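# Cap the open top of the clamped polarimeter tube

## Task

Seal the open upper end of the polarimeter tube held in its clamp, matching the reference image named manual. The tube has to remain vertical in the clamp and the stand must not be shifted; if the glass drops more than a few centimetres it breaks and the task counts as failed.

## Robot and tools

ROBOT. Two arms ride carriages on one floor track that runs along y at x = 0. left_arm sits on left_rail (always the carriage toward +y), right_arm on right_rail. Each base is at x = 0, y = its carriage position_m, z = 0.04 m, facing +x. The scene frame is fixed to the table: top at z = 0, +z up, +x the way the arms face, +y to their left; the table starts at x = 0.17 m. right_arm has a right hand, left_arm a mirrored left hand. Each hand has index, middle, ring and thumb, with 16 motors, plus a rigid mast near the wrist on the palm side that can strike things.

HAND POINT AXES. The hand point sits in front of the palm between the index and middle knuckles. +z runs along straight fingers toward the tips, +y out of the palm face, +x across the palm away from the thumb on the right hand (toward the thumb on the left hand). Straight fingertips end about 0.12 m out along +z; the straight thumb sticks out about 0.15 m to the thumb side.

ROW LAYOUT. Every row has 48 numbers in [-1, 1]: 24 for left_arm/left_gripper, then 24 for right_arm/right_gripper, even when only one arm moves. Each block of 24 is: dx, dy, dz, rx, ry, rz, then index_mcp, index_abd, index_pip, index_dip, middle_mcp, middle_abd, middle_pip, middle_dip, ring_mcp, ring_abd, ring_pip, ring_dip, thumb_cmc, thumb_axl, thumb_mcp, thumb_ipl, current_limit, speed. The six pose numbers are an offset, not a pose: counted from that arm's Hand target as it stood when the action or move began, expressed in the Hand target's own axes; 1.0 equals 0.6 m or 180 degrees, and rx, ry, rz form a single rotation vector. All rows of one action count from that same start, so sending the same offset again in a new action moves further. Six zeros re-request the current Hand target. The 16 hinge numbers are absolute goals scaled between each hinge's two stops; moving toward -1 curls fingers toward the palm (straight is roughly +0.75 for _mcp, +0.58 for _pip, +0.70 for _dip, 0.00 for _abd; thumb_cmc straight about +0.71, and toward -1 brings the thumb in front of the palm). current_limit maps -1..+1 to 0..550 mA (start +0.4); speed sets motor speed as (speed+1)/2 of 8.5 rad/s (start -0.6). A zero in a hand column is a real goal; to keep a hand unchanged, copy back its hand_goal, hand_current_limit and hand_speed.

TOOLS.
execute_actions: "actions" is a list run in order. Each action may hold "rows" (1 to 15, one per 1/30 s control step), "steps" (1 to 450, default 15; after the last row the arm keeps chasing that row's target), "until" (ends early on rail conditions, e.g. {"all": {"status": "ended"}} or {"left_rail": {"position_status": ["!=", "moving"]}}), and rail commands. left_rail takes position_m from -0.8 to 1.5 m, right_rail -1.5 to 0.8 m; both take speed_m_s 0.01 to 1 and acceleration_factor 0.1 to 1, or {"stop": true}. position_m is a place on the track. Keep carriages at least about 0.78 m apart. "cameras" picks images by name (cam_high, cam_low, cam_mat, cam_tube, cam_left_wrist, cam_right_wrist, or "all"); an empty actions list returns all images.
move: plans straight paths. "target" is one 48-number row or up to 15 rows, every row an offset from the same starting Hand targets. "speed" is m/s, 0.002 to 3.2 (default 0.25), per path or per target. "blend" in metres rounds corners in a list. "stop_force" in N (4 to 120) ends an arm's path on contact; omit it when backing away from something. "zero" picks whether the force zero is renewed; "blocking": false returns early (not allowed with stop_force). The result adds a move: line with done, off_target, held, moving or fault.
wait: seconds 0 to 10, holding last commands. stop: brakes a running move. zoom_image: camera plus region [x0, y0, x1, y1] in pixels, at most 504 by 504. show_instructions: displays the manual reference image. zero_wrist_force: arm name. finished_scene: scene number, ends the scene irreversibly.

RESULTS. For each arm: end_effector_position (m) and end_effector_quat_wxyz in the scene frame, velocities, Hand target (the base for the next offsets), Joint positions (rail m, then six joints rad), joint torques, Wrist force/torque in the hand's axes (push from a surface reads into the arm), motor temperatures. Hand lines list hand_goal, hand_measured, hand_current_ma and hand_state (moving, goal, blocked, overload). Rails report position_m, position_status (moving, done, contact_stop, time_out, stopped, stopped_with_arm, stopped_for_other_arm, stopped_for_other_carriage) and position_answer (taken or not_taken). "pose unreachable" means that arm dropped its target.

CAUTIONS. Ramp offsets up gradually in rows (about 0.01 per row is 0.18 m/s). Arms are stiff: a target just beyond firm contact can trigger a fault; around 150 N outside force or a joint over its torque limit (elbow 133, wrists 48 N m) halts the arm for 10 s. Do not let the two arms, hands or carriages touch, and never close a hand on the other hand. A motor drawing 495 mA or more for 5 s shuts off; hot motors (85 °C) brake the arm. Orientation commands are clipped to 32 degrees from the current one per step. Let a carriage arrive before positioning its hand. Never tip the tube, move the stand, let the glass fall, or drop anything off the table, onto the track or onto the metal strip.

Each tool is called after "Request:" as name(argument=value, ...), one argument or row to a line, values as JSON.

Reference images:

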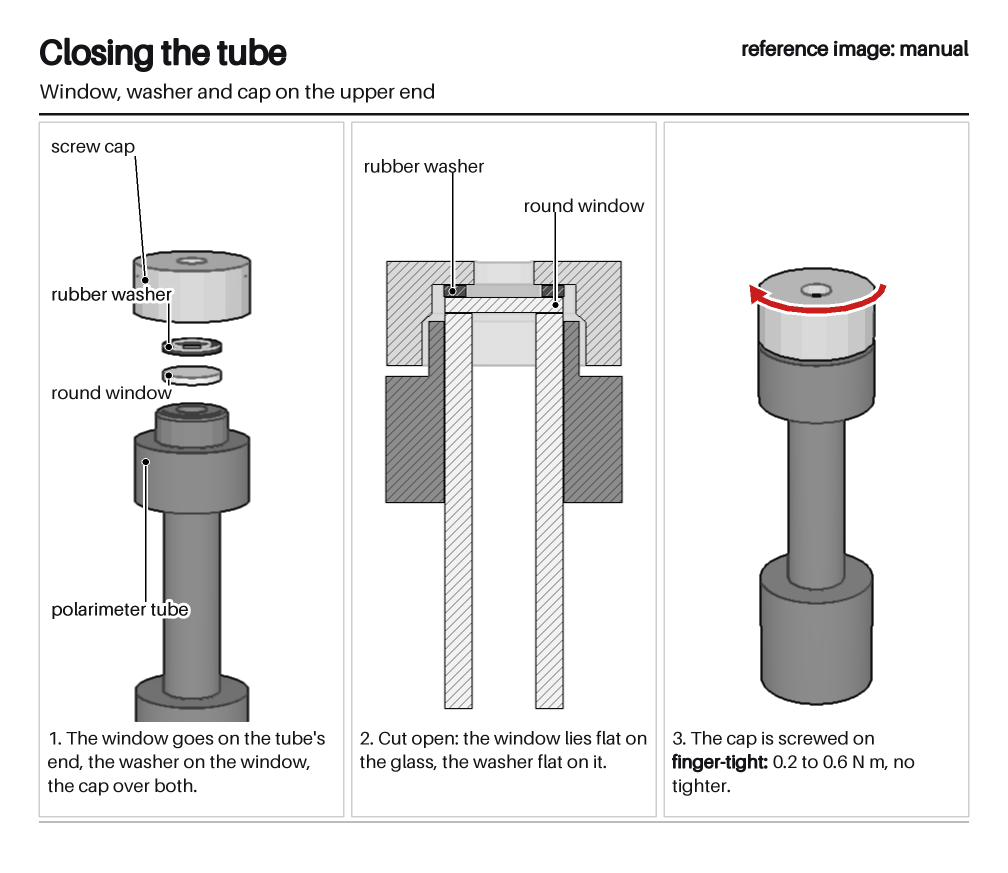

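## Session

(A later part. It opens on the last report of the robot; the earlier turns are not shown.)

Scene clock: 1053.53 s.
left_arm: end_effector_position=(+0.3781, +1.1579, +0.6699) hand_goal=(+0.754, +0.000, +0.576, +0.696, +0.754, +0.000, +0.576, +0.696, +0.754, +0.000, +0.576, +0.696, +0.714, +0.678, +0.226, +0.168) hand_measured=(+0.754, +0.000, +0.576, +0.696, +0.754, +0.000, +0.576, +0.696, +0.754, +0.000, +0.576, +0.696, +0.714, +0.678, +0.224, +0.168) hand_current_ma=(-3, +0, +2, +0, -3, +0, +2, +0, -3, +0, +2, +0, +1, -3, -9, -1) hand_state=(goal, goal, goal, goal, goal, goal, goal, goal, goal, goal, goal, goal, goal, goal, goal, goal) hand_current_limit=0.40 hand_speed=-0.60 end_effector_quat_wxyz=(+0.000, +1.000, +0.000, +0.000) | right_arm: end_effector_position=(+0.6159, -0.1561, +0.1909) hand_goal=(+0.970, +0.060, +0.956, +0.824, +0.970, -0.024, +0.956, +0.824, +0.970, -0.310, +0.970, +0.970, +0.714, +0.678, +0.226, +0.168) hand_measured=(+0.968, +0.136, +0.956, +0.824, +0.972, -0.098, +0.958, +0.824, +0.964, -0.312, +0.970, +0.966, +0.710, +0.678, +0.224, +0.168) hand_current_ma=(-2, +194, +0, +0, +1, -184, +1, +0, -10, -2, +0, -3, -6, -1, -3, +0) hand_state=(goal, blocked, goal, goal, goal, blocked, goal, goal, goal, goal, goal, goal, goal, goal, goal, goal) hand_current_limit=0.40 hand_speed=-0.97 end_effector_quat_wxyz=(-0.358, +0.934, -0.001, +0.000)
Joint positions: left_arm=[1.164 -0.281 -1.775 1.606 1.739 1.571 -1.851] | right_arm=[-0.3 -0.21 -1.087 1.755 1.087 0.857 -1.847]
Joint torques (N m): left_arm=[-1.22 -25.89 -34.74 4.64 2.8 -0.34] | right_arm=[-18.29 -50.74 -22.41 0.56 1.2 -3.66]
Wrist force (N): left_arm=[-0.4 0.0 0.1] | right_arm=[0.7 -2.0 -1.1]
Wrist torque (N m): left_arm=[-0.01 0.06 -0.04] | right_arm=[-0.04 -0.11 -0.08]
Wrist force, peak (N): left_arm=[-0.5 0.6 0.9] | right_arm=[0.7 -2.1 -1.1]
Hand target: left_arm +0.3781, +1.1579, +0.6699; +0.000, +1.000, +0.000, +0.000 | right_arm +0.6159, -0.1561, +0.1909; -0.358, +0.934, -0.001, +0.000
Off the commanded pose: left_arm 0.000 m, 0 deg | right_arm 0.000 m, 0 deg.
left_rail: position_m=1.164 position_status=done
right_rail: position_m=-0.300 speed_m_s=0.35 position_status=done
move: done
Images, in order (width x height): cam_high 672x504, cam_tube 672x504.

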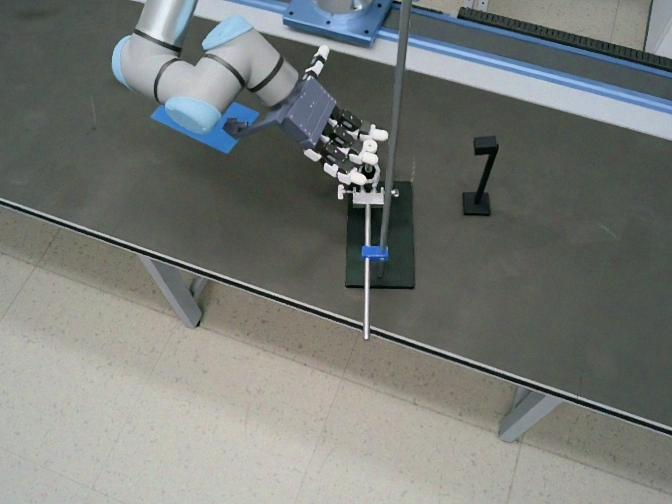

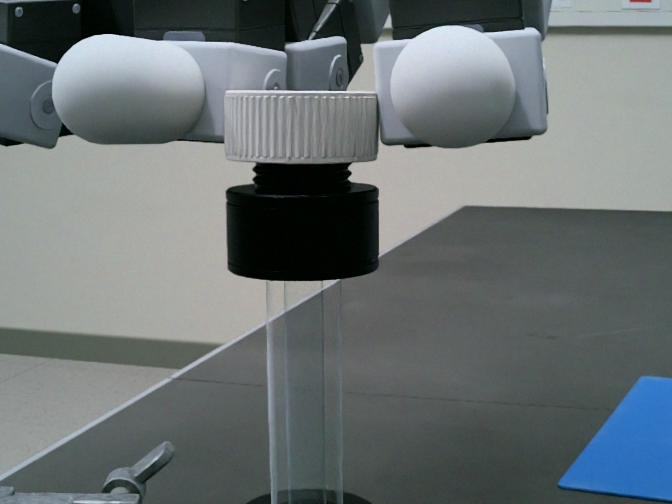

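Request:
move(
  target=[
    [0,0,0,0,0,0,0.754,0,0.576,0.696,0.754,0,0.576,0.696,0.754,0,0.576,0.696,0.714,0.678,0.226,0.168,0.4,-0.6,-0.0004,0.000756,0.000665,0,0,0,0.97,0.06,0.956,0.823,0.97,-0.025,0.956,0.823,0.97,-0.31,0.97,0.97,0.714,0.678,0.226,0.168,0.4,-0.97],
    [0,0,0,0,0,0,0.754,0,0.576,0.696,0.754,0,0.576,0.696,0.754,0,0.576,0.696,0.714,0.678,0.226,0.168,0.4,-0.6,-0.03375,-0.00079,0.00205,0,0.029738,0.033026,0.97,0.06,0.956,0.823,0.97,-0.025,0.956,0.823,0.97,-0.31,0.97,0.97,0.714,0.678,0.226,0.168,0.4,-0.97],
    [0,0,0,0,0,0,0.754,0,0.576,0.696,0.754,0,0.576,0.696,0.754,0,0.576,0.696,0.714,0.678,0.226,0.168,0.4,-0.6,-0.06649,-0.00576,0.00654,0,0.059475,0.066053,0.97,0.06,0.956,0.823,0.97,-0.025,0.956,0.823,0.97,-0.31,0.97,0.97,0.714,0.678,0.226,0.168,0.4,-0.97],
    [0,0,0,0,0,0,0.754,0,0.576,0.696,0.754,0,0.576,0.696,0.754,0,0.576,0.696,0.714,0.678,0.226,0.168,0.4,-0.6,-0.09797,-0.01408,0.01402,0,0.089213,0.099079,0.97,0.06,0.956,0.823,0.97,-0.025,0.956,0.823,0.97,-0.31,0.97,0.97,0.714,0.678,0.226,0.168,0.4,-0.97],
    [0,0,0,0,0,0,0.754,0,0.576,0.696,0.754,0,0.576,0.696,0.754,0,0.576,0.696,0.714,0.678,0.226,0.168,0.4,-0.6,-0.12759,-0.02557,0.02437,0,0.11895,0.132106,0.97,0.06,0.956,0.823,0.97,-0.025,0.956,0.823,0.97,-0.31,0.97,0.97,0.714,0.678,0.226,0.168,0.4,-0.97],
    [0,0,0,0,0,0,0.754,0,0.576,0.696,0.754,0,0.576,0.696,0.754,0,0.576,0.696,0.714,0.678,0.226,0.168,0.4,-0.6,-0.15478,-0.04001,0.03737,0,0.148688,0.165132,0.97,0.06,0.956,0.823,0.97,-0.025,0.956,0.823,0.97,-0.31,0.97,0.97,0.714,0.678,0.226,0.168,0.4,-0.97],
    [0,0,0,0,0,0,0.754,0,0.576,0.696,0.754,0,0.576,0.696,0.754,0,0.576,0.696,0.714,0.678,0.226,0.168,0.4,-0.6,-0.17899,-0.05712,0.05278,0,0.178426,0.198158,0.97,0.06,0.956,0.823,0.97,-0.025,0.956,0.823,0.97,-0.31,0.97,0.97,0.714,0.678,0.226,0.168,0.4,-0.97],
    [0,0,0,0,0,0,0.754,0,0.576,0.696,0.754,0,0.576,0.696,0.754,0,0.576,0.696,0.714,0.678,0.226,0.168,0.4,-0.6,-0.19976,-0.07657,0.07029,0,0.208163,0.231185,0.97,0.06,0.956,0.823,0.97,-0.025,0.956,0.823,0.97,-0.31,0.97,0.97,0.714,0.678,0.226,0.168,0.4,-0.97],
  ],
  speed=[0.005, 0.03, 0.06, 0.06, 0.06, 0.06, 0.06, 0.06],
  blend=[0, 0.005, 0.005, 0.005, 0.005, 0.005, 0.005, 0],
  cameras=["cam_tube", "cam_high"],
)

Request:
zoom_image(
  camera="cam_tube",
  region=[200, 60, 400, 210],
)

Request:
zoom_image(
  camera="cam_high",
  region=[355, 132, 385, 162],
)

Scene clock: 1131.20 s.
left_arm: end_effector_position=(+0.3781, +1.1579, +0.6699) hand_goal=(+0.754, +0.000, +0.576, +0.696, +0.754, +0.000, +0.576, +0.696, +0.754, +0.000, +0.576, +0.696, +0.714, +0.678, +0.226, +0.168) hand_measured=(+0.754, +0.000, +0.576, +0.696, +0.754, +0.000, +0.576, +0.696, +0.754, +0.000, +0.576, +0.696, +0.714, +0.678, +0.224, +0.168) hand_current_ma=(-3, +0, +2, +0, -3, +0, +2, +0, -3, +0, +2, +0, +1, -3, -9, -1) hand_state=(goal, goal, goal, goal, goal, goal, goal, goal, goal, goal, goal, goal, goal, goal, goal, goal) hand_current_limit=0.40 hand_speed=-0.60 end_effector_quat_wxyz=(+0.000, +1.000, +0.000, +0.000) | right_arm: end_effector_position=(+0.4962, -0.0934, +0.1904) hand_goal=(+0.970, +0.060, +0.956, +0.824, +0.970, -0.024, +0.956, +0.824, +0.970, -0.310, +0.970, +0.970, +0.714, +0.678, +0.226, +0.168) hand_measured=(+0.956, +0.158, +0.956, +0.824, +0.964, -0.074, +0.956, +0.824, +0.964, -0.312, +0.970, +0.966, +0.710, +0.678, +0.224, +0.168) hand_current_ma=(-24, +268, -1, +0, -8, -108, +0, +0, -10, -2, +0, -3, -6, -1, -3, +0) hand_state=(goal, blocked, goal, goal, goal, blocked, goal, goal, goal, goal, goal, goal, goal, goal, goal, goal) hand_current_limit=0.40 hand_speed=-0.97 end_effector_quat_wxyz=(-0.316, +0.824, -0.439, +0.168)
Joint positions: left_arm=[1.164 -0.281 -1.775 1.606 1.739 1.571 -1.851] | right_arm=[-0.3 -0.104 -1.501 2.123 0.344 1.128 -0.554]
Joint torques (N m): left_arm=[-0.48 -26.72 -34.5 4.67 2.76 -0.46] | right_arm=[13.69 -48.3 -30.12 -2.72 3.06 3.5]
Wrist force (N): left_arm=[-0.1 0.4 -0.1] | right_arm=[-5.1 0.2 -1.5]
Wrist torque (N m): left_arm=[0.06 0.02 -0.02] | right_arm=[-0.04 -0.57 -0.98]
Wrist force, peak (N): left_arm=[-0.8 0.8 0.4] | right_arm=[-5.3 0.2 -1.6]
Hand target: left_arm +0.3781, +1.1579, +0.6699; +0.000, +1.000, +0.000, +0.000 | right_arm +0.4962, -0.0934, +0.1904; -0.316, +0.824, -0.440, +0.168
Off the commanded pose: left_arm 0.000 m, 0 deg | right_arm 0.000 m, 0 deg.
left_rail: position_m=1.164 position_status=done
right_rail: position_m=-0.300 speed_m_s=0.35 position_status=done
move: done
Images, in order (width x height): cam_high 672x504, cam_tube 672x504.

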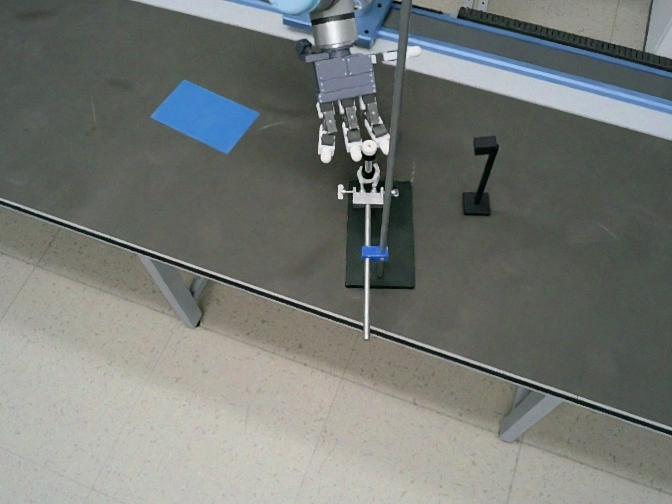

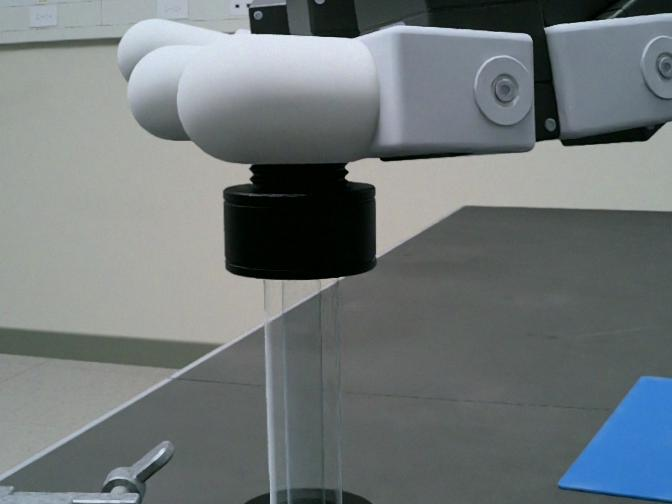

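Scaled by 2.520 from the camera's 672x504 image, which has a finer 960x720 frame.

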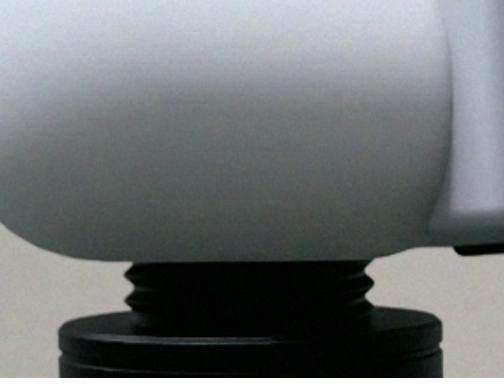

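Scaled by 16.800 from the camera's 672x504 image, which has a finer 960x720 frame.

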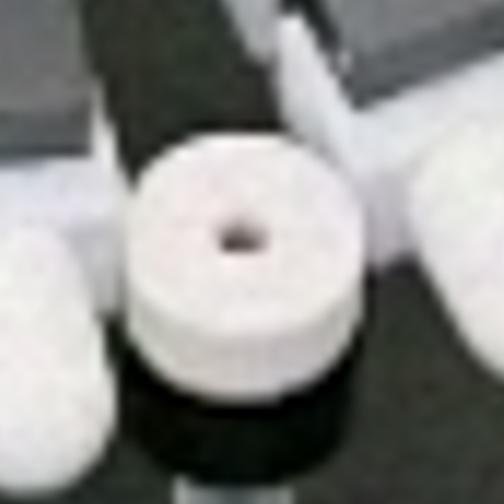

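Request:
move(
  target=[0,0,0,0,0,0,0.754,0,0.576,0.696,0.754,0,0.576,0.696,0.754,0,0.576,0.696,0.714,0.678,0.226,0.168,0.4,-0.6,-0.002,0,0,0,0,0,0.97,0.06,0.956,0.823,0.97,-0.025,0.956,0.823,0.97,-0.31,0.97,0.97,0.714,0.678,0.226,0.168,0.4,-0.97],
  speed=0.005,
  cameras=["cam_tube", "cam_high"],
)

Request:
zoom_image(
  camera="cam_tube",
  region=[200, 60, 400, 210],
)

Request:
zoom_image(
  camera="cam_high",
  region=[355, 132, 385, 162],
)

Scene clock: 1153.43 s.
left_arm: end_effector_position=(+0.3781, +1.1579, +0.6699) hand_goal=(+0.754, +0.000, +0.576, +0.696, +0.754, +0.000, +0.576, +0.696, +0.754, +0.000, +0.576, +0.696, +0.714, +0.678, +0.226, +0.168) hand_measured=(+0.754, +0.000, +0.576, +0.696, +0.754, +0.000, +0.576, +0.696, +0.754, +0.000, +0.576, +0.696, +0.714, +0.678, +0.224, +0.168) hand_current_ma=(-3, +0, +2, +0, -3, +0, +2, +0, -3, +0, +2, +0, +1, -3, -9, -1) hand_state=(goal, goal, goal, goal, goal, goal, goal, goal, goal, goal, goal, goal, goal, goal, goal, goal) hand_current_limit=0.40 hand_speed=-0.60 end_effector_quat_wxyz=(+0.000, +1.000, +0.000, +0.000) | right_arm: end_effector_position=(+0.4956, -0.0925, +0.1904) hand_goal=(+0.970, +0.060, +0.956, +0.824, +0.970, -0.024, +0.956, +0.824, +0.970, -0.310, +0.970, +0.970, +0.714, +0.678, +0.226, +0.168) hand_measured=(+0.956, +0.158, +0.954, +0.824, +0.964, -0.074, +0.956, +0.824, +0.964, -0.312, +0.970, +0.966, +0.710, +0.678, +0.224, +0.168) hand_current_ma=(-24, +268, -2, +0, -8, -108, +0, +0, -10, -2, +0, -3, -6, -1, -3, +0) hand_state=(goal, blocked, goal, goal, goal, blocked, goal, goal, goal, goal, goal, goal, goal, goal, goal, goal) hand_current_limit=0.40 hand_speed=-0.97 end_effector_quat_wxyz=(-0.316, +0.824, -0.440, +0.168)
Joint positions: left_arm=[1.164 -0.281 -1.775 1.606 1.739 1.571 -1.851] | right_arm=[-0.3 -0.101 -1.501 2.124 0.343 1.13 -0.552]
Joint torques (N m): left_arm=[0 -26.63 -34.21 4.53 2.82 -0.36] | right_arm=[18.16 -48 -27.44 -1.95 2 3.16]
Wrist force (N): left_arm=[-0.1 -0.1 0.2] | right_arm=[-0.1 0.1 -1.6]
Wrist torque (N m): left_arm=[-0.03 0.03 -0.01] | right_arm=[-0.04 -0.13 -0.32]
Wrist force, peak (N): left_arm=[-0.2 0.8 0.8] | right_arm=[-5.5 -0.1 -1.7]
Hand target: left_arm +0.3781, +1.1579, +0.6699; +0.000, +1.000, +0.000, +0.000 | right_arm +0.4955, -0.0924, +0.1904; -0.316, +0.824, -0.440, +0.168
Off the commanded pose: left_arm 0.000 m, 0 deg | right_arm 0.000 m, 0 deg.
left_rail: position_m=1.164 position_status=done
right_rail: position_m=-0.300 speed_m_s=0.35 position_status=done
move: done
Images, in order (width x height): cam_high 672x504, cam_tube 672x504.

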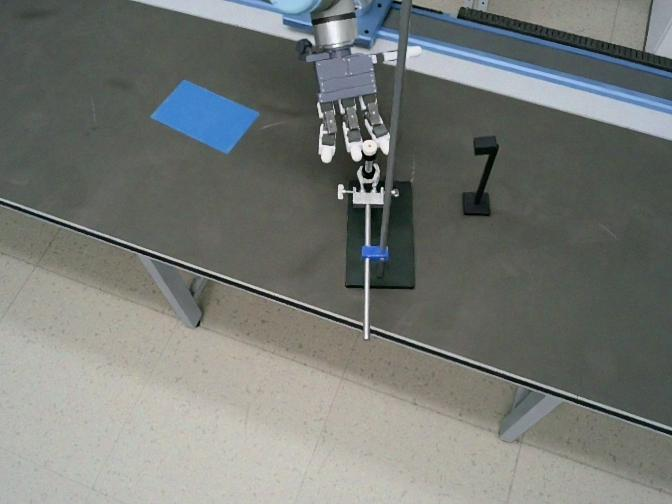

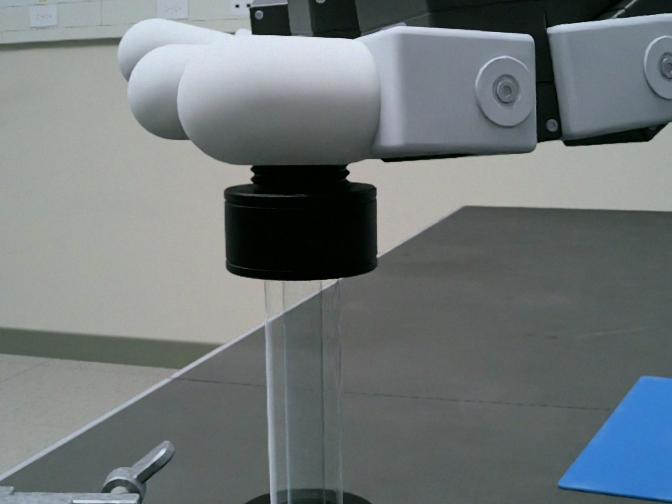

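Scaled by 2.520 from the camera's 672x504 image, which has a finer 960x720 frame.

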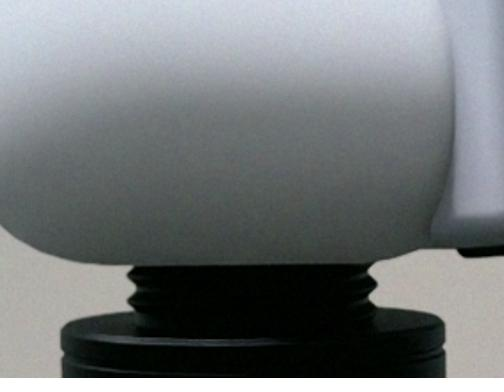

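Scaled by 16.800 from the camera's 672x504 image, which has a finer 960x720 frame.

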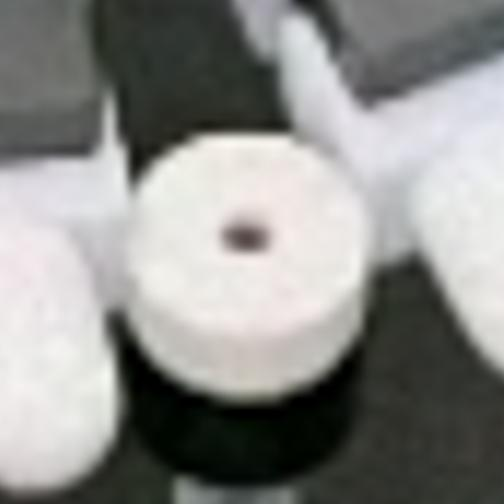

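Request:
move(
  target=[
    [0,0,0,0,0,0,0.754,0,0.576,0.696,0.754,0,0.576,0.696,0.754,0,0.576,0.696,0.714,0.678,0.226,0.168,0.4,-0.6,-0.0002,0.00095,-0.00019,0,0,0,0.97,0.06,0.956,0.823,0.97,-0.025,0.956,0.823,0.97,-0.31,0.97,0.97,0.714,0.678,0.226,0.168,0.4,-0.97],
    [0,0,0,0,0,0,0.754,0,0.576,0.696,0.754,0,0.576,0.696,0.754,0,0.576,0.696,0.714,0.678,0.226,0.168,0.4,-0.6,-0.03392,-0.00068,0.00128,0,0.029738,0.033026,0.97,0.06,0.956,0.823,0.97,-0.025,0.956,0.823,0.97,-0.31,0.97,0.97,0.714,0.678,0.226,0.168,0.4,-0.97],
    [0,0,0,0,0,0,0.754,0,0.576,0.696,0.754,0,0.576,0.696,0.754,0,0.576,0.696,0.714,0.678,0.226,0.168,0.4,-0.6,-0.067,-0.00578,0.00587,0,0.059475,0.066053,0.97,0.06,0.956,0.823,0.97,-0.025,0.956,0.823,0.97,-0.31,0.97,0.97,0.714,0.678,0.226,0.168,0.4,-0.97],
    [0,0,0,0,0,0,0.754,0,0.576,0.696,0.754,0,0.576,0.696,0.754,0,0.576,0.696,0.714,0.678,0.226,0.168,0.4,-0.6,-0.0988,-0.01425,0.0135,0,0.089213,0.099079,0.97,0.06,0.956,0.823,0.97,-0.025,0.956,0.823,0.97,-0.31,0.97,0.97,0.714,0.678,0.226,0.168,0.4,-0.97],
    [0,0,0,0,0,0,0.754,0,0.576,0.696,0.754,0,0.576,0.696,0.754,0,0.576,0.696,0.714,0.678,0.226,0.168,0.4,-0.6,-0.12871,-0.02594,0.02402,0,0.11895,0.132106,0.97,0.06,0.956,0.823,0.97,-0.025,0.956,0.823,0.97,-0.31,0.97,0.97,0.714,0.678,0.226,0.168,0.4,-0.97],
    [0,0,0,0,0,0,0.754,0,0.576,0.696,0.754,0,0.576,0.696,0.754,0,0.576,0.696,0.714,0.678,0.226,0.168,0.4,-0.6,-0.15614,-0.04059,0.03722,0,0.148688,0.165132,0.97,0.06,0.956,0.823,0.97,-0.025,0.956,0.823,0.97,-0.31,0.97,0.97,0.714,0.678,0.226,0.168,0.4,-0.97],
    [0,0,0,0,0,0,0.754,0,0.576,0.696,0.754,0,0.576,0.696,0.754,0,0.576,0.696,0.714,0.678,0.226,0.168,0.4,-0.6,-0.18055,-0.05795,0.05284,0,0.178426,0.198158,0.97,0.06,0.956,0.823,0.97,-0.025,0.956,0.823,0.97,-0.31,0.97,0.97,0.714,0.678,0.226,0.168,0.4,-0.97],
    [0,0,0,0,0,0,0.754,0,0.576,0.696,0.754,0,0.576,0.696,0.754,0,0.576,0.696,0.714,0.678,0.226,0.168,0.4,-0.6,-0.20148,-0.07766,0.07059,0,0.208163,0.231185,0.97,0.06,0.956,0.823,0.97,-0.025,0.956,0.823,0.97,-0.31,0.97,0.97,0.714,0.678,0.226,0.168,0.4,-0.97],
  ],
  speed=[0.005, 0.03, 0.06, 0.06, 0.06, 0.06, 0.06, 0.06],
  blend=[0, 0.005, 0.005, 0.005, 0.005, 0.005, 0.005, 0],
  cameras=["cam_tube", "cam_high"],
)

Request:
zoom_image(
  camera="cam_tube",
  region=[200, 60, 400, 210],
)

Request:
zoom_image(
  camera="cam_high",
  region=[355, 132, 385, 162],
)

Scene clock: 1200.67 s.
left_arm: end_effector_position=(+0.3781, +1.1579, +0.6699) hand_goal=(+0.754, +0.000, +0.576, +0.696, +0.754, +0.000, +0.576, +0.696, +0.754, +0.000, +0.576, +0.696, +0.714, +0.678, +0.226, +0.168) hand_measured=(+0.754, +0.000, +0.576, +0.696, +0.754, +0.000, +0.576, +0.696, +0.754, +0.000, +0.576, +0.696, +0.714, +0.678, +0.224, +0.168) hand_current_ma=(-3, +0, +2, +0, -3, +0, +2, +0, -3, +0, +2, +0, +1, -3, -9, -1) hand_state=(goal, goal, goal, goal, goal, goal, goal, goal, goal, goal, goal, goal, goal, goal, goal, goal) hand_current_limit=0.40 hand_speed=-0.60 end_effector_quat_wxyz=(+0.000, +1.000, +0.000, +0.000) | right_arm: end_effector_position=(+0.4805, +0.0430, +0.1902) hand_goal=(+0.970, +0.060, +0.956, +0.824, +0.970, -0.024, +0.956, +0.824, +0.970, -0.310, +0.970, +0.970, +0.714, +0.678, +0.226, +0.168) hand_measured=(+0.954, +0.158, +0.954, +0.824, +0.964, -0.078, +0.956, +0.824, +0.964, -0.312, +0.970, +0.966, +0.710, +0.678, +0.224, +0.168) hand_current_ma=(-30, +268, -3, +0, -7, -124, +0, +0, -10, -2, +0, -3, -6, -1, -3, +0) hand_state=(goal, blocked, goal, goal, goal, blocked, goal, goal, goal, goal, goal, goal, goal, goal, goal, goal) hand_current_limit=0.40 hand_speed=-0.97 end_effector_quat_wxyz=(+0.200, -0.521, +0.775, -0.297)
Joint positions: left_arm=[1.164 -0.281 -1.775 1.606 1.739 1.571 -1.851] | right_arm=[-0.3 0.422 -1.365 1.974 0.406 2.075 0.661]
Joint torques (N m): left_arm=[-1.55 -27.25 -34.18 4.53 2.75 -0.26] | right_arm=[15 -35.08 -42.63 6.77 3.7 3.52]
Wrist force (N): left_arm=[-0.5 0.6 0.3] | right_arm=[-0.3 -0.9 -0.7]
Wrist torque (N m): left_arm=[0.05 0.08 -0.06] | right_arm=[-0.13 -0.20 -0.36]
Wrist force, peak (N): left_arm=[0.3 0.4 1.1] | right_arm=[-1.9 0.4 -0.9]
Hand target: left_arm +0.3781, +1.1579, +0.6699; +0.000, +1.000, +0.000, +0.000 | right_arm +0.4805, +0.0430, +0.1902; +0.200, -0.521, +0.775, -0.297
Off the commanded pose: left_arm 0.000 m, 0 deg | right_arm 0.000 m, 0 deg.
left_rail: position_m=1.164 position_status=done
right_rail: position_m=-0.300 speed_m_s=0.35 position_status=done
move: done
Images, in order (width x height): cam_high 672x504, cam_tube 672x504.

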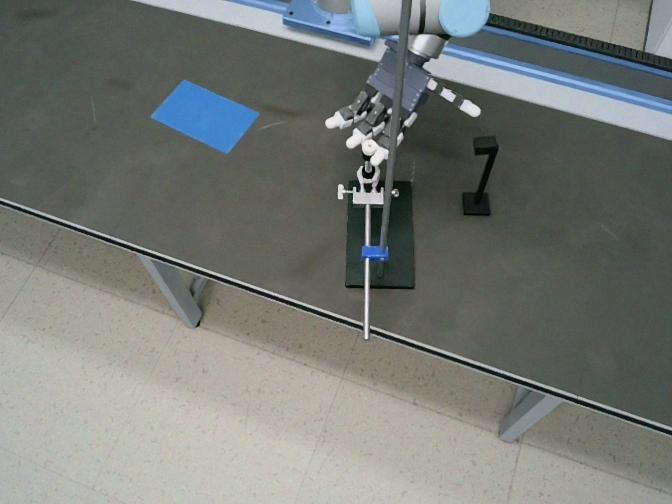

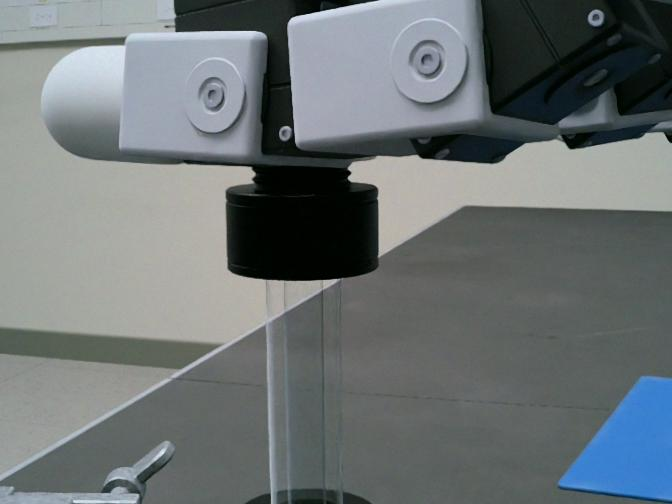

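Scaled by 2.520 from the camera's 672x504 image, which has a finer 960x720 frame.

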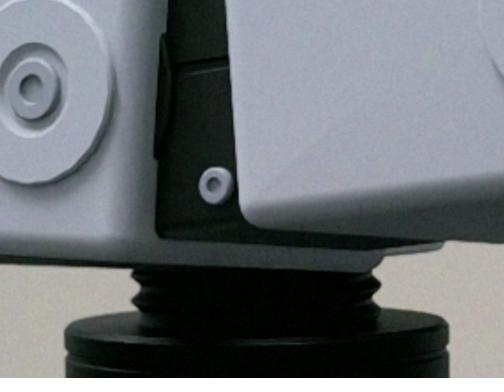

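Scaled by 16.800 from the camera's 672x504 image, which has a finer 960x720 frame.

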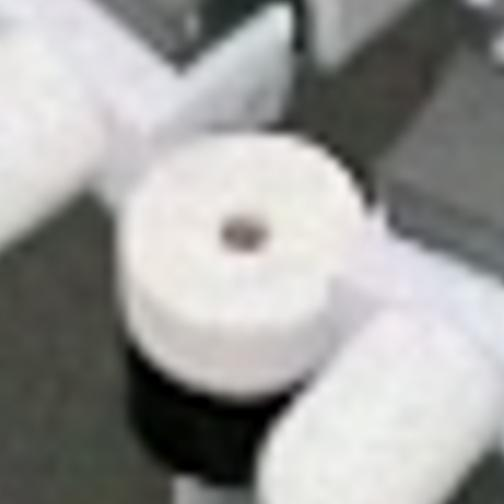

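Request:
move(
  target=[
    [0,0,0,0,0,0,0.754,0,0.576,0.696,0.754,0,0.576,0.696,0.754,0,0.576,0.696,0.714,0.678,0.226,0.168,0.4,-0.6,0,0,0,0,0,0,0.97,0.25,0.956,0.823,0.97,-0.18,0.956,0.823,0.97,-0.31,0.97,0.97,0.714,0.678,0.226,0.168,0.4,-0.96],
    [0,0,0,0,0,0,0.754,0,0.576,0.696,0.754,0,0.576,0.696,0.754,0,0.576,0.696,0.714,0.678,0.226,0.168,0.4,-0.6,0,-0.00223,-0.002477,0,0,0,0.97,0.25,0.956,0.823,0.97,-0.18,0.956,0.823,0.97,-0.31,0.97,0.97,0.714,0.678,0.226,0.168,0.4,-0.96],
    [0,0,0,0,0,0,0.754,0,0.576,0.696,0.754,0,0.576,0.696,0.754,0,0.576,0.696,0.714,0.678,0.226,0.168,0.4,-0.6,0.066705,-0.00944,0.00402,0,-0.059475,-0.066053,0.97,0.25,0.956,0.823,0.97,-0.18,0.956,0.823,0.97,-0.31,0.97,0.97,0.714,0.678,0.226,0.168,0.4,-0.96],
    [0,0,0,0,0,0,0.754,0,0.576,0.696,0.754,0,0.576,0.696,0.754,0,0.576,0.696,0.714,0.678,0.226,0.168,0.4,-0.6,0.128152,-0.03003,0.02256,0,-0.11895,-0.132106,0.97,0.25,0.956,0.823,0.97,-0.18,0.956,0.823,0.97,-0.31,0.97,0.97,0.714,0.678,0.226,0.168,0.4,-0.96],
    [0,0,0,0,0,0,0.754,0,0.576,0.696,0.754,0,0.576,0.696,0.754,0,0.576,0.696,0.714,0.678,0.226,0.168,0.4,-0.6,0.179578,-0.06242,0.05172,0,-0.178426,-0.198158,0.97,0.25,0.956,0.823,0.97,-0.18,0.956,0.823,0.97,-0.31,0.97,0.97,0.714,0.678,0.226,0.168,0.4,-0.96],
    [0,0,0,0,0,0,0.754,0,0.576,0.696,0.754,0,0.576,0.696,0.754,0,0.576,0.696,0.714,0.678,0.226,0.168,0.4,-0.6,0.217003,-0.10408,0.08923,0,-0.237901,-0.264211,0.97,0.25,0.956,0.823,0.97,-0.18,0.956,0.823,0.97,-0.31,0.97,0.97,0.714,0.678,0.226,0.168,0.4,-0.96],
    [0,0,0,0,0,0,0.754,0,0.576,0.696,0.754,0,0.576,0.696,0.754,0,0.576,0.696,0.714,0.678,0.226,0.168,0.4,-0.6,0.237523,-0.15179,0.13219,0,-0.297376,-0.330264,0.97,0.25,0.956,0.823,0.97,-0.18,0.956,0.823,0.97,-0.31,0.97,0.97,0.714,0.678,0.226,0.168,0.4,-0.96],
    [0,0,0,0,0,0,0.754,0,0.576,0.696,0.754,0,0.576,0.696,0.754,0,0.576,0.696,0.714,0.678,0.226,0.168,0.4,-0.6,0.239552,-0.20186,0.17727,0,-0.356851,-0.396317,0.97,0.25,0.956,0.823,0.97,-0.18,0.956,0.823,0.97,-0.31,0.97,0.97,0.714,0.678,0.226,0.168,0.4,-0.96],
    [0,0,0,0,0,0,0.754,0,0.576,0.696,0.754,0,0.576,0.696,0.754,0,0.576,0.696,0.714,0.678,0.226,0.168,0.4,-0.6,0.2234,-0.24987,0.2205,0,-0.416326,-0.46237,0.97,0.25,0.956,0.823,0.97,-0.18,0.956,0.823,0.97,-0.31,0.97,0.97,0.714,0.678,0.226,0.168,0.4,-0.96],
    [0,0,0,0,0,0,0.754,0,0.576,0.696,0.754,0,0.576,0.696,0.754,0,0.576,0.696,0.714,0.678,0.226,0.168,0.4,-0.6,0.2234,-0.24875,0.22174,0,-0.416326,-0.46237,0.97,0.25,0.956,0.823,0.97,-0.18,0.956,0.823,0.97,-0.31,0.97,0.97,0.714,0.678,0.226,0.168,0.4,-0.96],
  ],
  speed=[0.02, 0.02, 0.15, 0.15, 0.15, 0.15, 0.15, 0.15, 0.15, 0.03],
  blend=[0, 0.001, 0.008, 0.008, 0.008, 0.008, 0.008, 0.008, 0.0005, 0],
  cameras=["cam_tube", "cam_high"],
)

Request:
zoom_image(
  camera="cam_tube",
  region=[200, 60, 400, 210],
)

Request:
zoom_image(
  camera="cam_high",
  region=[355, 132, 385, 162],
)

Scene clock: 1274.10 s.
left_arm: end_effector_position=(+0.3781, +1.1579, +0.6699) hand_goal=(+0.754, +0.000, +0.576, +0.696, +0.754, +0.000, +0.576, +0.696, +0.754, +0.000, +0.576, +0.696, +0.714, +0.678, +0.226, +0.168) hand_measured=(+0.754, +0.000, +0.576, +0.696, +0.754, +0.000, +0.576, +0.696, +0.754, +0.000, +0.576, +0.696, +0.714, +0.678, +0.224, +0.168) hand_current_ma=(-3, +0, +2, +0, -3, +0, +2, +0, -3, +0, +2, +0, +1, -3, -9, -1) hand_state=(goal, goal, goal, goal, goal, goal, goal, goal, goal, goal, goal, goal, goal, goal, goal, goal) hand_current_limit=0.40 hand_speed=-0.60 end_effector_quat_wxyz=(+0.000, +1.000, +0.000, +0.000) | right_arm: end_effector_position=(+0.6151, -0.1565, +0.1910) hand_goal=(+0.970, +0.250, +0.956, +0.824, +0.970, -0.180, +0.956, +0.824, +0.970, -0.310, +0.970, +0.970, +0.714, +0.678, +0.226, +0.168) hand_measured=(+0.954, +0.246, +0.954, +0.824, +0.962, -0.176, +0.956, +0.824, +0.964, -0.312, +0.970, +0.966, +0.710, +0.678, +0.224, +0.168) hand_current_ma=(-30, -5, -3, +0, -11, +3, +0, +0, -10, -2, +0, -3, -6, -1, -3, +0) hand_state=(goal, goal, goal, goal, goal, goal, goal, goal, goal, goal, goal, goal, goal, goal, goal, goal) hand_current_limit=0.40 hand_speed=-0.96 end_effector_quat_wxyz=(-0.358, +0.934, -0.001, +0.000)
Joint positions: left_arm=[1.164 -0.281 -1.775 1.606 1.739 1.571 -1.851] | right_arm=[-0.3 -0.211 -1.088 1.757 1.087 0.857 -1.847]
Joint torques (N m): left_arm=[-0.84 -26.69 -34.23 4.52 2.89 -0.18] | right_arm=[16.3 -51.88 -38.67 8.29 1.23 -3.51]
Wrist force (N): left_arm=[0.1 0.5 0.6] | right_arm=[0.4 -1.2 0.7]
Wrist torque (N m): left_arm=[0.03 0.01 0.00] | right_arm=[-0.27 -0.11 -0.10]
Wrist force, peak (N): left_arm=[-0.3 0.8 0.7] | right_arm=[-1.8 -0.9 -0.9]
Hand target: left_arm +0.3781, +1.1579, +0.6699; +0.000, +1.000, +0.000, +0.000 | right_arm +0.6152, -0.1565, +0.1910; -0.358, +0.934, -0.001, +0.000
Off the commanded pose: left_arm 0.000 m, 0 deg | right_arm 0.000 m, 0 deg.
left_rail: position_m=1.164 position_status=done
right_rail: position_m=-0.300 speed_m_s=0.35 position_status=done
move: done
Images, in order (width x height): cam_high 672x504, cam_tube 672x504.

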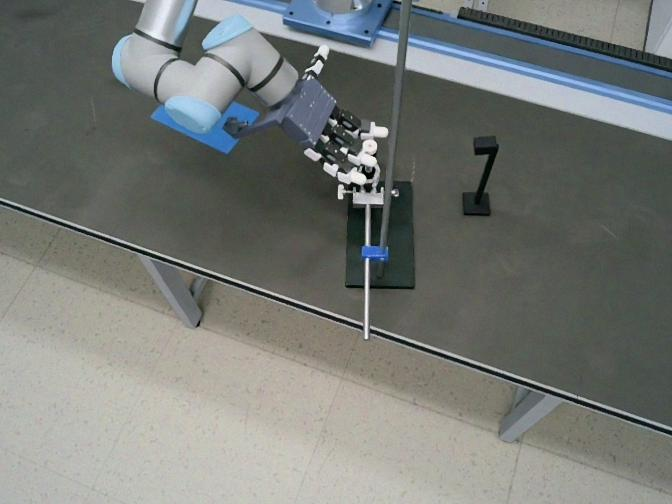

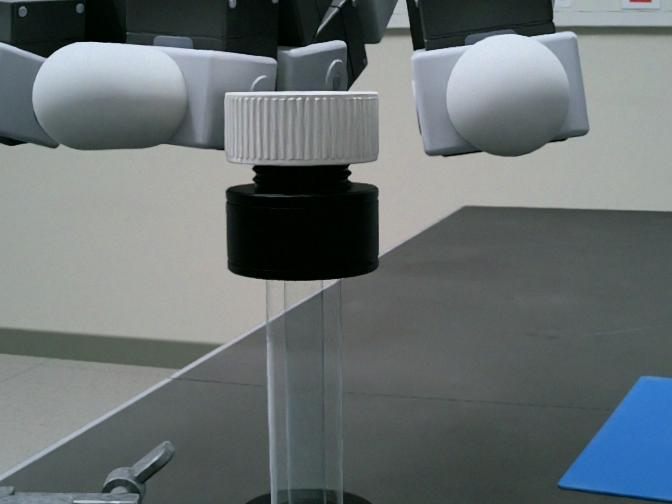

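Scaled by 2.520 from the camera's 672x504 image, which has a finer 960x720 frame.

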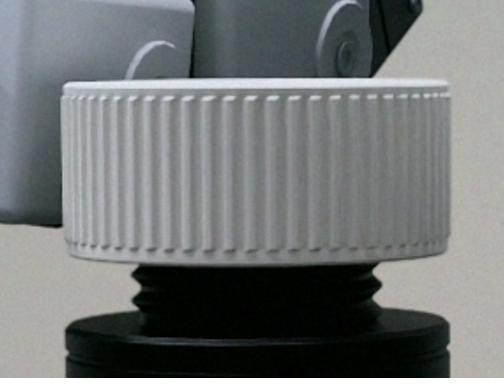

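Scaled by 16.800 from the camera's 672x504 image, which has a finer 960x720 frame.

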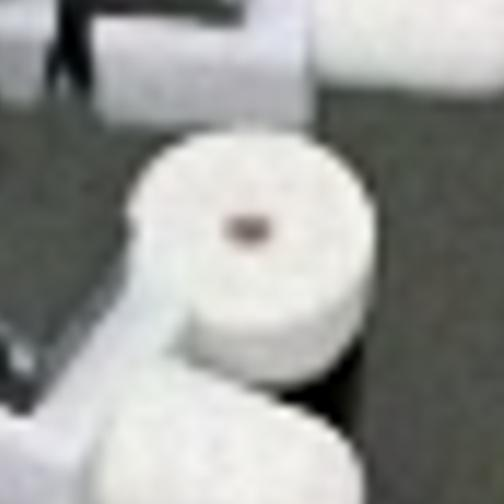

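Request:
move(
  target=[
    [0,0,0,0,0,0,0.754,0,0.576,0.696,0.754,0,0.576,0.696,0.754,0,0.576,0.696,0.714,0.678,0.226,0.168,0.4,-0.6,0.001,-0.00037,0.00034,0,0,0,0.97,0.06,0.956,0.823,0.97,-0.025,0.956,0.823,0.97,-0.31,0.97,0.97,0.714,0.678,0.226,0.168,0.4,-0.97],
    [0,0,0,0,0,0,0.754,0,0.576,0.696,0.754,0,0.576,0.696,0.754,0,0.576,0.696,0.714,0.678,0.226,0.168,0.4,-0.6,-0.032995,-0.0019,0.00198,0,0.029738,0.033026,0.97,0.06,0.956,0.823,0.97,-0.025,0.956,0.823,0.97,-0.31,0.97,0.97,0.714,0.678,0.226,0.168,0.4,-0.97],
    [0,0,0,0,0,0,0.754,0,0.576,0.696,0.754,0,0.576,0.696,0.754,0,0.576,0.696,0.714,0.678,0.226,0.168,0.4,-0.6,-0.06634,-0.00696,0.00679,0,0.059475,0.066053,0.97,0.06,0.956,0.823,0.97,-0.025,0.956,0.823,0.97,-0.31,0.97,0.97,0.714,0.678,0.226,0.168,0.4,-0.97],
    [0,0,0,0,0,0,0.754,0,0.576,0.696,0.754,0,0.576,0.696,0.754,0,0.576,0.696,0.714,0.678,0.226,0.168,0.4,-0.6,-0.098375,-0.01545,0.01469,0,0.089213,0.099079,0.97,0.06,0.956,0.823,0.97,-0.025,0.956,0.823,0.97,-0.31,0.97,0.97,0.714,0.678,0.226,0.168,0.4,-0.97],
    [0,0,0,0,0,0,0.754,0,0.576,0.696,0.754,0,0.576,0.696,0.754,0,0.576,0.696,0.714,0.678,0.226,0.168,0.4,-0.6,-0.12848,-0.0272,0.02552,0,0.11895,0.132106,0.97,0.06,0.956,0.823,0.97,-0.025,0.956,0.823,0.97,-0.31,0.97,0.97,0.714,0.678,0.226,0.168,0.4,-0.97],
    [0,0,0,0,0,0,0.754,0,0.576,0.696,0.754,0,0.576,0.696,0.754,0,0.576,0.696,0.714,0.678,0.226,0.168,0.4,-0.6,-0.156033,-0.04196,0.03907,0,0.148688,0.165132,0.97,0.06,0.956,0.823,0.97,-0.025,0.956,0.823,0.97,-0.31,0.97,0.97,0.714,0.678,0.226,0.168,0.4,-0.97],
    [0,0,0,0,0,0,0.754,0,0.576,0.696,0.754,0,0.576,0.696,0.754,0,0.576,0.696,0.714,0.678,0.226,0.168,0.4,-0.6,-0.1805,-0.05945,0.05507,0,0.178426,0.198158,0.97,0.06,0.956,0.823,0.97,-0.025,0.956,0.823,0.97,-0.31,0.97,0.97,0.714,0.678,0.226,0.168,0.4,-0.97],
    [0,0,0,0,0,0,0.754,0,0.576,0.696,0.754,0,0.576,0.696,0.754,0,0.576,0.696,0.714,0.678,0.226,0.168,0.4,-0.6,-0.201398,-0.07932,0.07322,0,0.208163,0.231185,0.97,0.06,0.956,0.823,0.97,-0.025,0.956,0.823,0.97,-0.31,0.97,0.97,0.714,0.678,0.226,0.168,0.4,-0.97],
    [0,0,0,0,0,0,0.754,0,0.576,0.696,0.754,0,0.576,0.696,0.754,0,0.576,0.696,0.714,0.678,0.226,0.168,0.4,-0.6,-0.218233,-0.10104,0.09304,0,0.237901,0.264211,0.97,0.06,0.956,0.823,0.97,-0.025,0.956,0.823,0.97,-0.31,0.97,0.97,0.714,0.678,0.226,0.168,0.4,-0.97],
    [0,0,0,0,0,0,0.754,0,0.576,0.696,0.754,0,0.576,0.696,0.754,0,0.576,0.696,0.714,0.678,0.226,0.168,0.4,-0.6,-0.230797,-0.12429,0.11422,0,0.267638,0.297238,0.97,0.06,0.956,0.823,0.97,-0.025,0.956,0.823,0.97,-0.31,0.97,0.97,0.714,0.678,0.226,0.168,0.4,-0.97],
    [0,0,0,0,0,0,0.754,0,0.576,0.696,0.754,0,0.576,0.696,0.754,0,0.576,0.696,0.714,0.678,0.226,0.168,0.4,-0.6,-0.238848,-0.14862,0.13639,0,0.297376,0.330264,0.97,0.06,0.956,0.823,0.97,-0.025,0.956,0.823,0.97,-0.31,0.97,0.97,0.714,0.678,0.226,0.168,0.4,-0.97],
    [0,0,0,0,0,0,0.754,0,0.576,0.696,0.754,0,0.576,0.696,0.754,0,0.576,0.696,0.714,0.678,0.226,0.168,0.4,-0.6,-0.24223,-0.17354,0.15909,0,0.327114,0.36329,0.97,0.06,0.956,0.823,0.97,-0.025,0.956,0.823,0.97,-0.31,0.97,0.97,0.714,0.678,0.226,0.168,0.4,-0.97],
    [0,0,0,0,0,0,0.754,0,0.576,0.696,0.754,0,0.576,0.696,0.754,0,0.576,0.696,0.714,0.678,0.226,0.168,0.4,-0.6,-0.240868,-0.19858,0.18189,0,0.356851,0.396317,0.97,0.06,0.956,0.823,0.97,-0.025,0.956,0.823,0.97,-0.31,0.97,0.97,0.714,0.678,0.226,0.168,0.4,-0.97],
    [0,0,0,0,0,0,0.754,0,0.576,0.696,0.754,0,0.576,0.696,0.754,0,0.576,0.696,0.714,0.678,0.226,0.168,0.4,-0.6,-0.2348,-0.22321,0.20432,0,0.386589,0.429343,0.97,0.06,0.956,0.823,0.97,-0.025,0.956,0.823,0.97,-0.31,0.97,0.97,0.714,0.678,0.226,0.168,0.4,-0.97],
    [0,0,0,0,0,0,0.754,0,0.576,0.696,0.754,0,0.576,0.696,0.754,0,0.576,0.696,0.714,0.678,0.226,0.168,0.4,-0.6,-0.224138,-0.24699,0.22599,0,0.416326,0.46237,0.97,0.06,0.956,0.823,0.97,-0.025,0.956,0.823,0.97,-0.31,0.97,0.97,0.714,0.678,0.226,0.168,0.4,-0.97],
  ],
  speed=[0.02, 0.04, 0.1, 0.1, 0.1, 0.1, 0.1, 0.1, 0.1, 0.1, 0.1, 0.1, 0.1, 0.1, 0.1],
  blend=[0, 0.006, 0.006, 0.006, 0.006, 0.006, 0.006, 0.006, 0.006, 0.006, 0.006, 0.006, 0.006, 0.006, 0],
)

Request:
move(
  target=[
    [0,0,0,0,0,0,0.754,0,0.576,0.696,0.754,0,0.576,0.696,0.754,0,0.576,0.696,0.714,0.678,0.226,0.168,0.4,-0.6,0,0,0,0,0,0,0.97,0.24,0.956,0.823,0.97,-0.19,0.956,0.823,0.97,-0.31,0.97,0.97,0.714,0.678,0.226,0.168,0.4,-0.96],
    [0,0,0,0,0,0,0.754,0,0.576,0.696,0.754,0,0.576,0.696,0.754,0,0.576,0.696,0.714,0.678,0.226,0.168,0.4,-0.6,0,-0.00223,-0.002477,0,0,0,0.97,0.24,0.956,0.823,0.97,-0.19,0.956,0.823,0.97,-0.31,0.97,0.97,0.714,0.678,0.226,0.168,0.4,-0.96],
    [0,0,0,0,0,0,0.754,0,0.576,0.696,0.754,0,0.576,0.696,0.754,0,0.576,0.696,0.714,0.678,0.226,0.168,0.4,-0.6,0.067175,-0.00897,0.00359,0,-0.059475,-0.066053,0.97,0.24,0.956,0.823,0.97,-0.19,0.956,0.823,0.97,-0.31,0.97,0.97,0.714,0.678,0.226,0.168,0.4,-0.96],
    [0,0,0,0,0,0,0.754,0,0.576,0.696,0.754,0,0.576,0.696,0.754,0,0.576,0.696,0.714,0.678,0.226,0.168,0.4,-0.6,0.129203,-0.02928,0.02188,0,-0.11895,-0.132106,0.97,0.24,0.956,0.823,0.97,-0.19,0.956,0.823,0.97,-0.31,0.97,0.97,0.714,0.678,0.226,0.168,0.4,-0.96],
    [0,0,0,0,0,0,0.754,0,0.576,0.696,0.754,0,0.576,0.696,0.754,0,0.576,0.696,0.714,0.678,0.226,0.168,0.4,-0.6,0.181227,-0.06157,0.05096,0,-0.178426,-0.198158,0.97,0.24,0.956,0.823,0.97,-0.19,0.956,0.823,0.97,-0.31,0.97,0.97,0.714,0.678,0.226,0.168,0.4,-0.96],
    [0,0,0,0,0,0,0.754,0,0.576,0.696,0.754,0,0.576,0.696,0.754,0,0.576,0.696,0.714,0.678,0.226,0.168,0.4,-0.6,0.219168,-0.10331,0.08854,0,-0.237901,-0.264211,0.97,0.24,0.956,0.823,0.97,-0.19,0.956,0.823,0.97,-0.31,0.97,0.97,0.714,0.678,0.226,0.168,0.4,-0.96],
    [0,0,0,0,0,0,0.754,0,0.576,0.696,0.754,0,0.576,0.696,0.754,0,0.576,0.696,0.714,0.678,0.226,0.168,0.4,-0.6,0.240058,-0.15123,0.13169,0,-0.297376,-0.330264,0.97,0.24,0.956,0.823,0.97,-0.19,0.956,0.823,0.97,-0.31,0.97,0.97,0.714,0.678,0.226,0.168,0.4,-0.96],
    [0,0,0,0,0,0,0.754,0,0.576,0.696,0.754,0,0.576,0.696,0.754,0,0.576,0.696,0.714,0.678,0.226,0.168,0.4,-0.6,0.242258,-0.20157,0.17702,0,-0.356851,-0.396317,0.97,0.24,0.956,0.823,0.97,-0.19,0.956,0.823,0.97,-0.31,0.97,0.97,0.714,0.678,0.226,0.168,0.4,-0.96],
    [0,0,0,0,0,0,0.754,0,0.576,0.696,0.754,0,0.576,0.696,0.754,0,0.576,0.696,0.714,0.678,0.226,0.168,0.4,-0.6,0.225597,-0.2504,0.22098,0,-0.416326,-0.46237,0.97,0.24,0.956,0.823,0.97,-0.19,0.956,0.823,0.97,-0.31,0.97,0.97,0.714,0.678,0.226,0.168,0.4,-0.96],
    [0,0,0,0,0,0,0.754,0,0.576,0.696,0.754,0,0.576,0.696,0.754,0,0.576,0.696,0.714,0.678,0.226,0.168,0.4,-0.6,0.225597,-0.24928,0.22222,0,-0.416326,-0.46237,0.97,0.24,0.956,0.823,0.97,-0.19,0.956,0.823,0.97,-0.31,0.97,0.97,0.714,0.678,0.226,0.168,0.4,-0.96],
  ],
  speed=[0.02, 0.02, 0.16, 0.16, 0.16, 0.16, 0.16, 0.16, 0.16, 0.03],
  blend=[0, 0.001, 0.008, 0.008, 0.008, 0.008, 0.008, 0.008, 0.0005, 0],
  cameras=["cam_tube", "cam_high"],
)

Request:
zoom_image(
  camera="cam_tube",
  region=[200, 60, 400, 210],
)

Request:
zoom_image(
  camera="cam_high",
  region=[355, 132, 385, 162],
)

Scene clock: 1335.73 s.
left_arm: end_effector_position=(+0.3781, +1.1579, +0.6699) hand_goal=(+0.754, +0.000, +0.576, +0.696, +0.754, +0.000, +0.576, +0.696, +0.754, +0.000, +0.576, +0.696, +0.714, +0.678, +0.226, +0.168) hand_measured=(+0.754, +0.000, +0.576, +0.696, +0.754, +0.000, +0.576, +0.696, +0.754, +0.000, +0.576, +0.696, +0.714, +0.678, +0.224, +0.168) hand_current_ma=(-3, +0, +2, +0, -3, +0, +2, +0, -3, +0, +2, +0, +1, -3, -9, -1) hand_state=(goal, goal, goal, goal, goal, goal, goal, goal, goal, goal, goal, goal, goal, goal, goal, goal) hand_current_limit=0.40 hand_speed=-0.60 end_effector_quat_wxyz=(+0.000, +1.000, +0.000, +0.000) | right_arm: end_effector_position=(+0.4703, -0.0120, +0.1899) hand_goal=(+0.970, +0.060, +0.956, +0.824, +0.970, -0.024, +0.956, +0.824, +0.970, -0.310, +0.970, +0.970, +0.714, +0.678, +0.226, +0.168) hand_measured=(+0.954, +0.138, +0.954, +0.824, +0.958, -0.096, +0.952, +0.824, +0.964, -0.312, +0.970, +0.966, +0.710, +0.678, +0.224, +0.168) hand_current_ma=(-30, +200, -2, +0, -23, -179, -4, +0, -10, -2, +0, -3, -6, -1, -3, +0) hand_state=(goal, blocked, goal, goal, goal, blocked, goal, goal, goal, goal, goal, goal, goal, goal, goal, goal) hand_current_limit=0.40 hand_speed=-0.97 end_effector_quat_wxyz=(-0.255, +0.664, -0.656, +0.251)
Joint positions: left_arm=[1.164 -0.281 -1.775 1.606 1.739 1.571 -1.851] | right_arm=[-0.3 0.227 -1.509 2.11 0.249 1.713 0.161]
Joint torques (N m): left_arm=[-0.5 -28.06 -34.37 4.51 3.12 -0.41] | right_arm=[17.2 -22.45 -43.68 5.71 3.53 3.17]
Wrist force (N): left_arm=[-0.5 0.1 0.4] | right_arm=[0.0 -0.6 -1.1]
Wrist torque (N m): left_arm=[-0.02 0.09 -0.05] | right_arm=[-0.07 -0.18 -0.31]
Wrist force, peak (N): left_arm=[-0.2 1.0 0.5] | right_arm=[1.8 -1.4 0.9]
Hand target: left_arm +0.3781, +1.1579, +0.6699; +0.000, +1.000, +0.000, +0.000 | right_arm +0.4703, -0.0120, +0.1899; -0.255, +0.664, -0.656, +0.251 (not the last commanded pose)
Off the commanded pose: left_arm 0.000 m, 0 deg | right_arm 0.058 m, 23 deg.
left_rail: position_m=1.164 position_status=done
right_rail: position_m=-0.300 speed_m_s=0.35 position_status=done
move: off_target (right_arm; path cut at 10 s); path passed 12 of 15 targets

Scene clock: 1343.83 s.
left_arm: end_effector_position=(+0.3781, +1.1579, +0.6699) hand_goal=(+0.754, +0.000, +0.576, +0.696, +0.754, +0.000, +0.576, +0.696, +0.754, +0.000, +0.576, +0.696, +0.714, +0.678, +0.226, +0.168) hand_measured=(+0.754, +0.000, +0.576, +0.696, +0.754, +0.000, +0.576, +0.696, +0.754, +0.000, +0.576, +0.696, +0.714, +0.678, +0.224, +0.168) hand_current_ma=(-3, +0, +2, +0, -3, +0, +2, +0, -3, +0, +2, +0, +1, -3, -9, -1) hand_state=(goal, goal, goal, goal, goal, goal, goal, goal, goal, goal, goal, goal, goal, goal, goal, goal) hand_current_limit=0.40 hand_speed=-0.60 end_effector_quat_wxyz=(+0.000, +1.000, +0.000, +0.000) | right_arm: end_effector_position=(+0.6723, -0.1448, +0.1907) hand_goal=(+0.970, +0.240, +0.956, +0.824, +0.970, -0.190, +0.956, +0.824, +0.970, -0.310, +0.970, +0.970, +0.714, +0.678, +0.226, +0.168) hand_measured=(+0.954, +0.236, +0.954, +0.824, +0.958, -0.186, +0.952, +0.824, +0.964, -0.312, +0.970, +0.966, +0.710, +0.678, +0.224, +0.168) hand_current_ma=(-29, -5, -2, +0, -23, +3, -4, +0, -10, -2, +0, -3, -6, -1, -3, +0) hand_state=(goal, goal, goal, goal, goal, goal, goal, goal, goal, goal, goal, goal, goal, goal, goal, goal) hand_current_limit=0.40 hand_speed=-0.96 end_effector_quat_wxyz=(-0.351, +0.915, +0.184, -0.071)
Joint positions: left_arm=[1.164 -0.281 -1.775 1.606 1.739 1.571 -1.851] | right_arm=[-0.3 -0.144 -0.94 1.568 1.378 0.959 -2.249]
Joint torques (N m): left_arm=[-0.82 -27.15 -34.22 4.56 2.8 -0.28] | right_arm=[16.49 -66.24 -39.73 8.84 1.51 -3.56]
Wrist force (N): left_arm=[-0.2 0.2 0.7] | right_arm=[0.5 -1.4 0.8]
Wrist torque (N m): left_arm=[-0.04 0.06 -0.02] | right_arm=[-0.28 -0.15 -0.07]
Wrist force, peak (N): left_arm=[-0.5 0.9 0.6] | right_arm=[0.6 -1.8 1.0]
Hand target: left_arm +0.3781, +1.1579, +0.6699; +0.000, +1.000, +0.000, +0.000 | right_arm +0.6724, -0.1448, +0.1907; -0.351, +0.915, +0.184, -0.071
Off the commanded pose: left_arm 0.000 m, 0 deg | right_arm 0.000 m, 0 deg.
left_rail: position_m=1.164 position_status=done
right_rail: position_m=-0.300 speed_m_s=0.35 position_status=done
move: done
Images, in order (width x height): cam_high 672x504, cam_tube 672x504.

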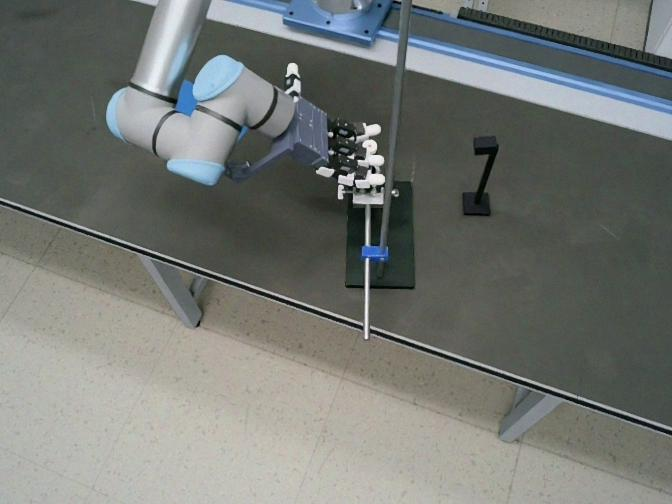

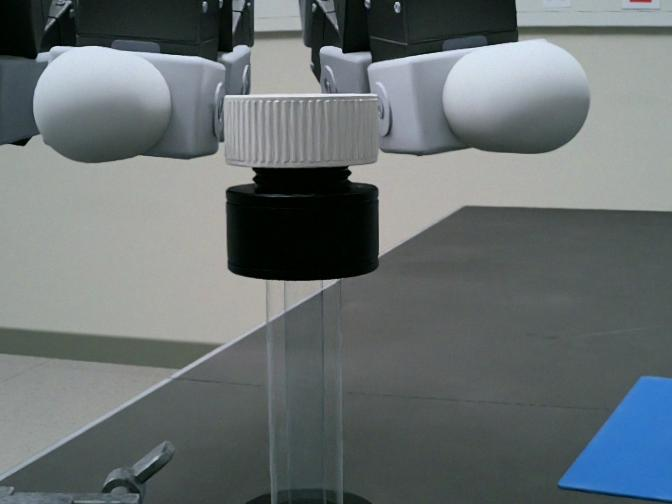

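Scaled by 2.520 from the camera's 672x504 image, which has a finer 960x720 frame.

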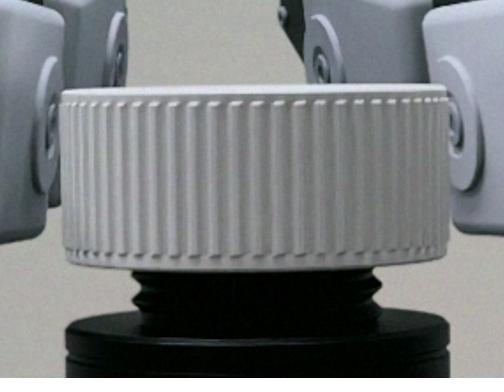

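Scaled by 16.800 from the camera's 672x504 image, which has a finer 960x720 frame.

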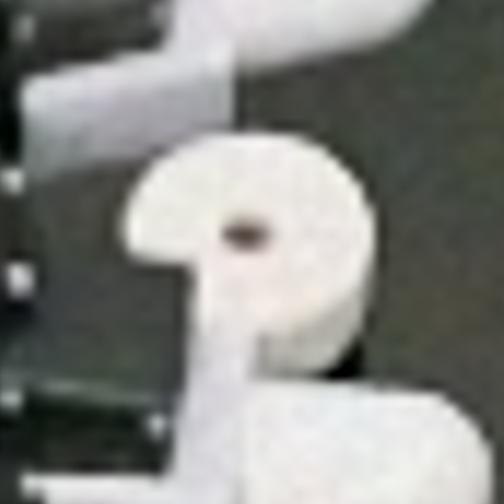

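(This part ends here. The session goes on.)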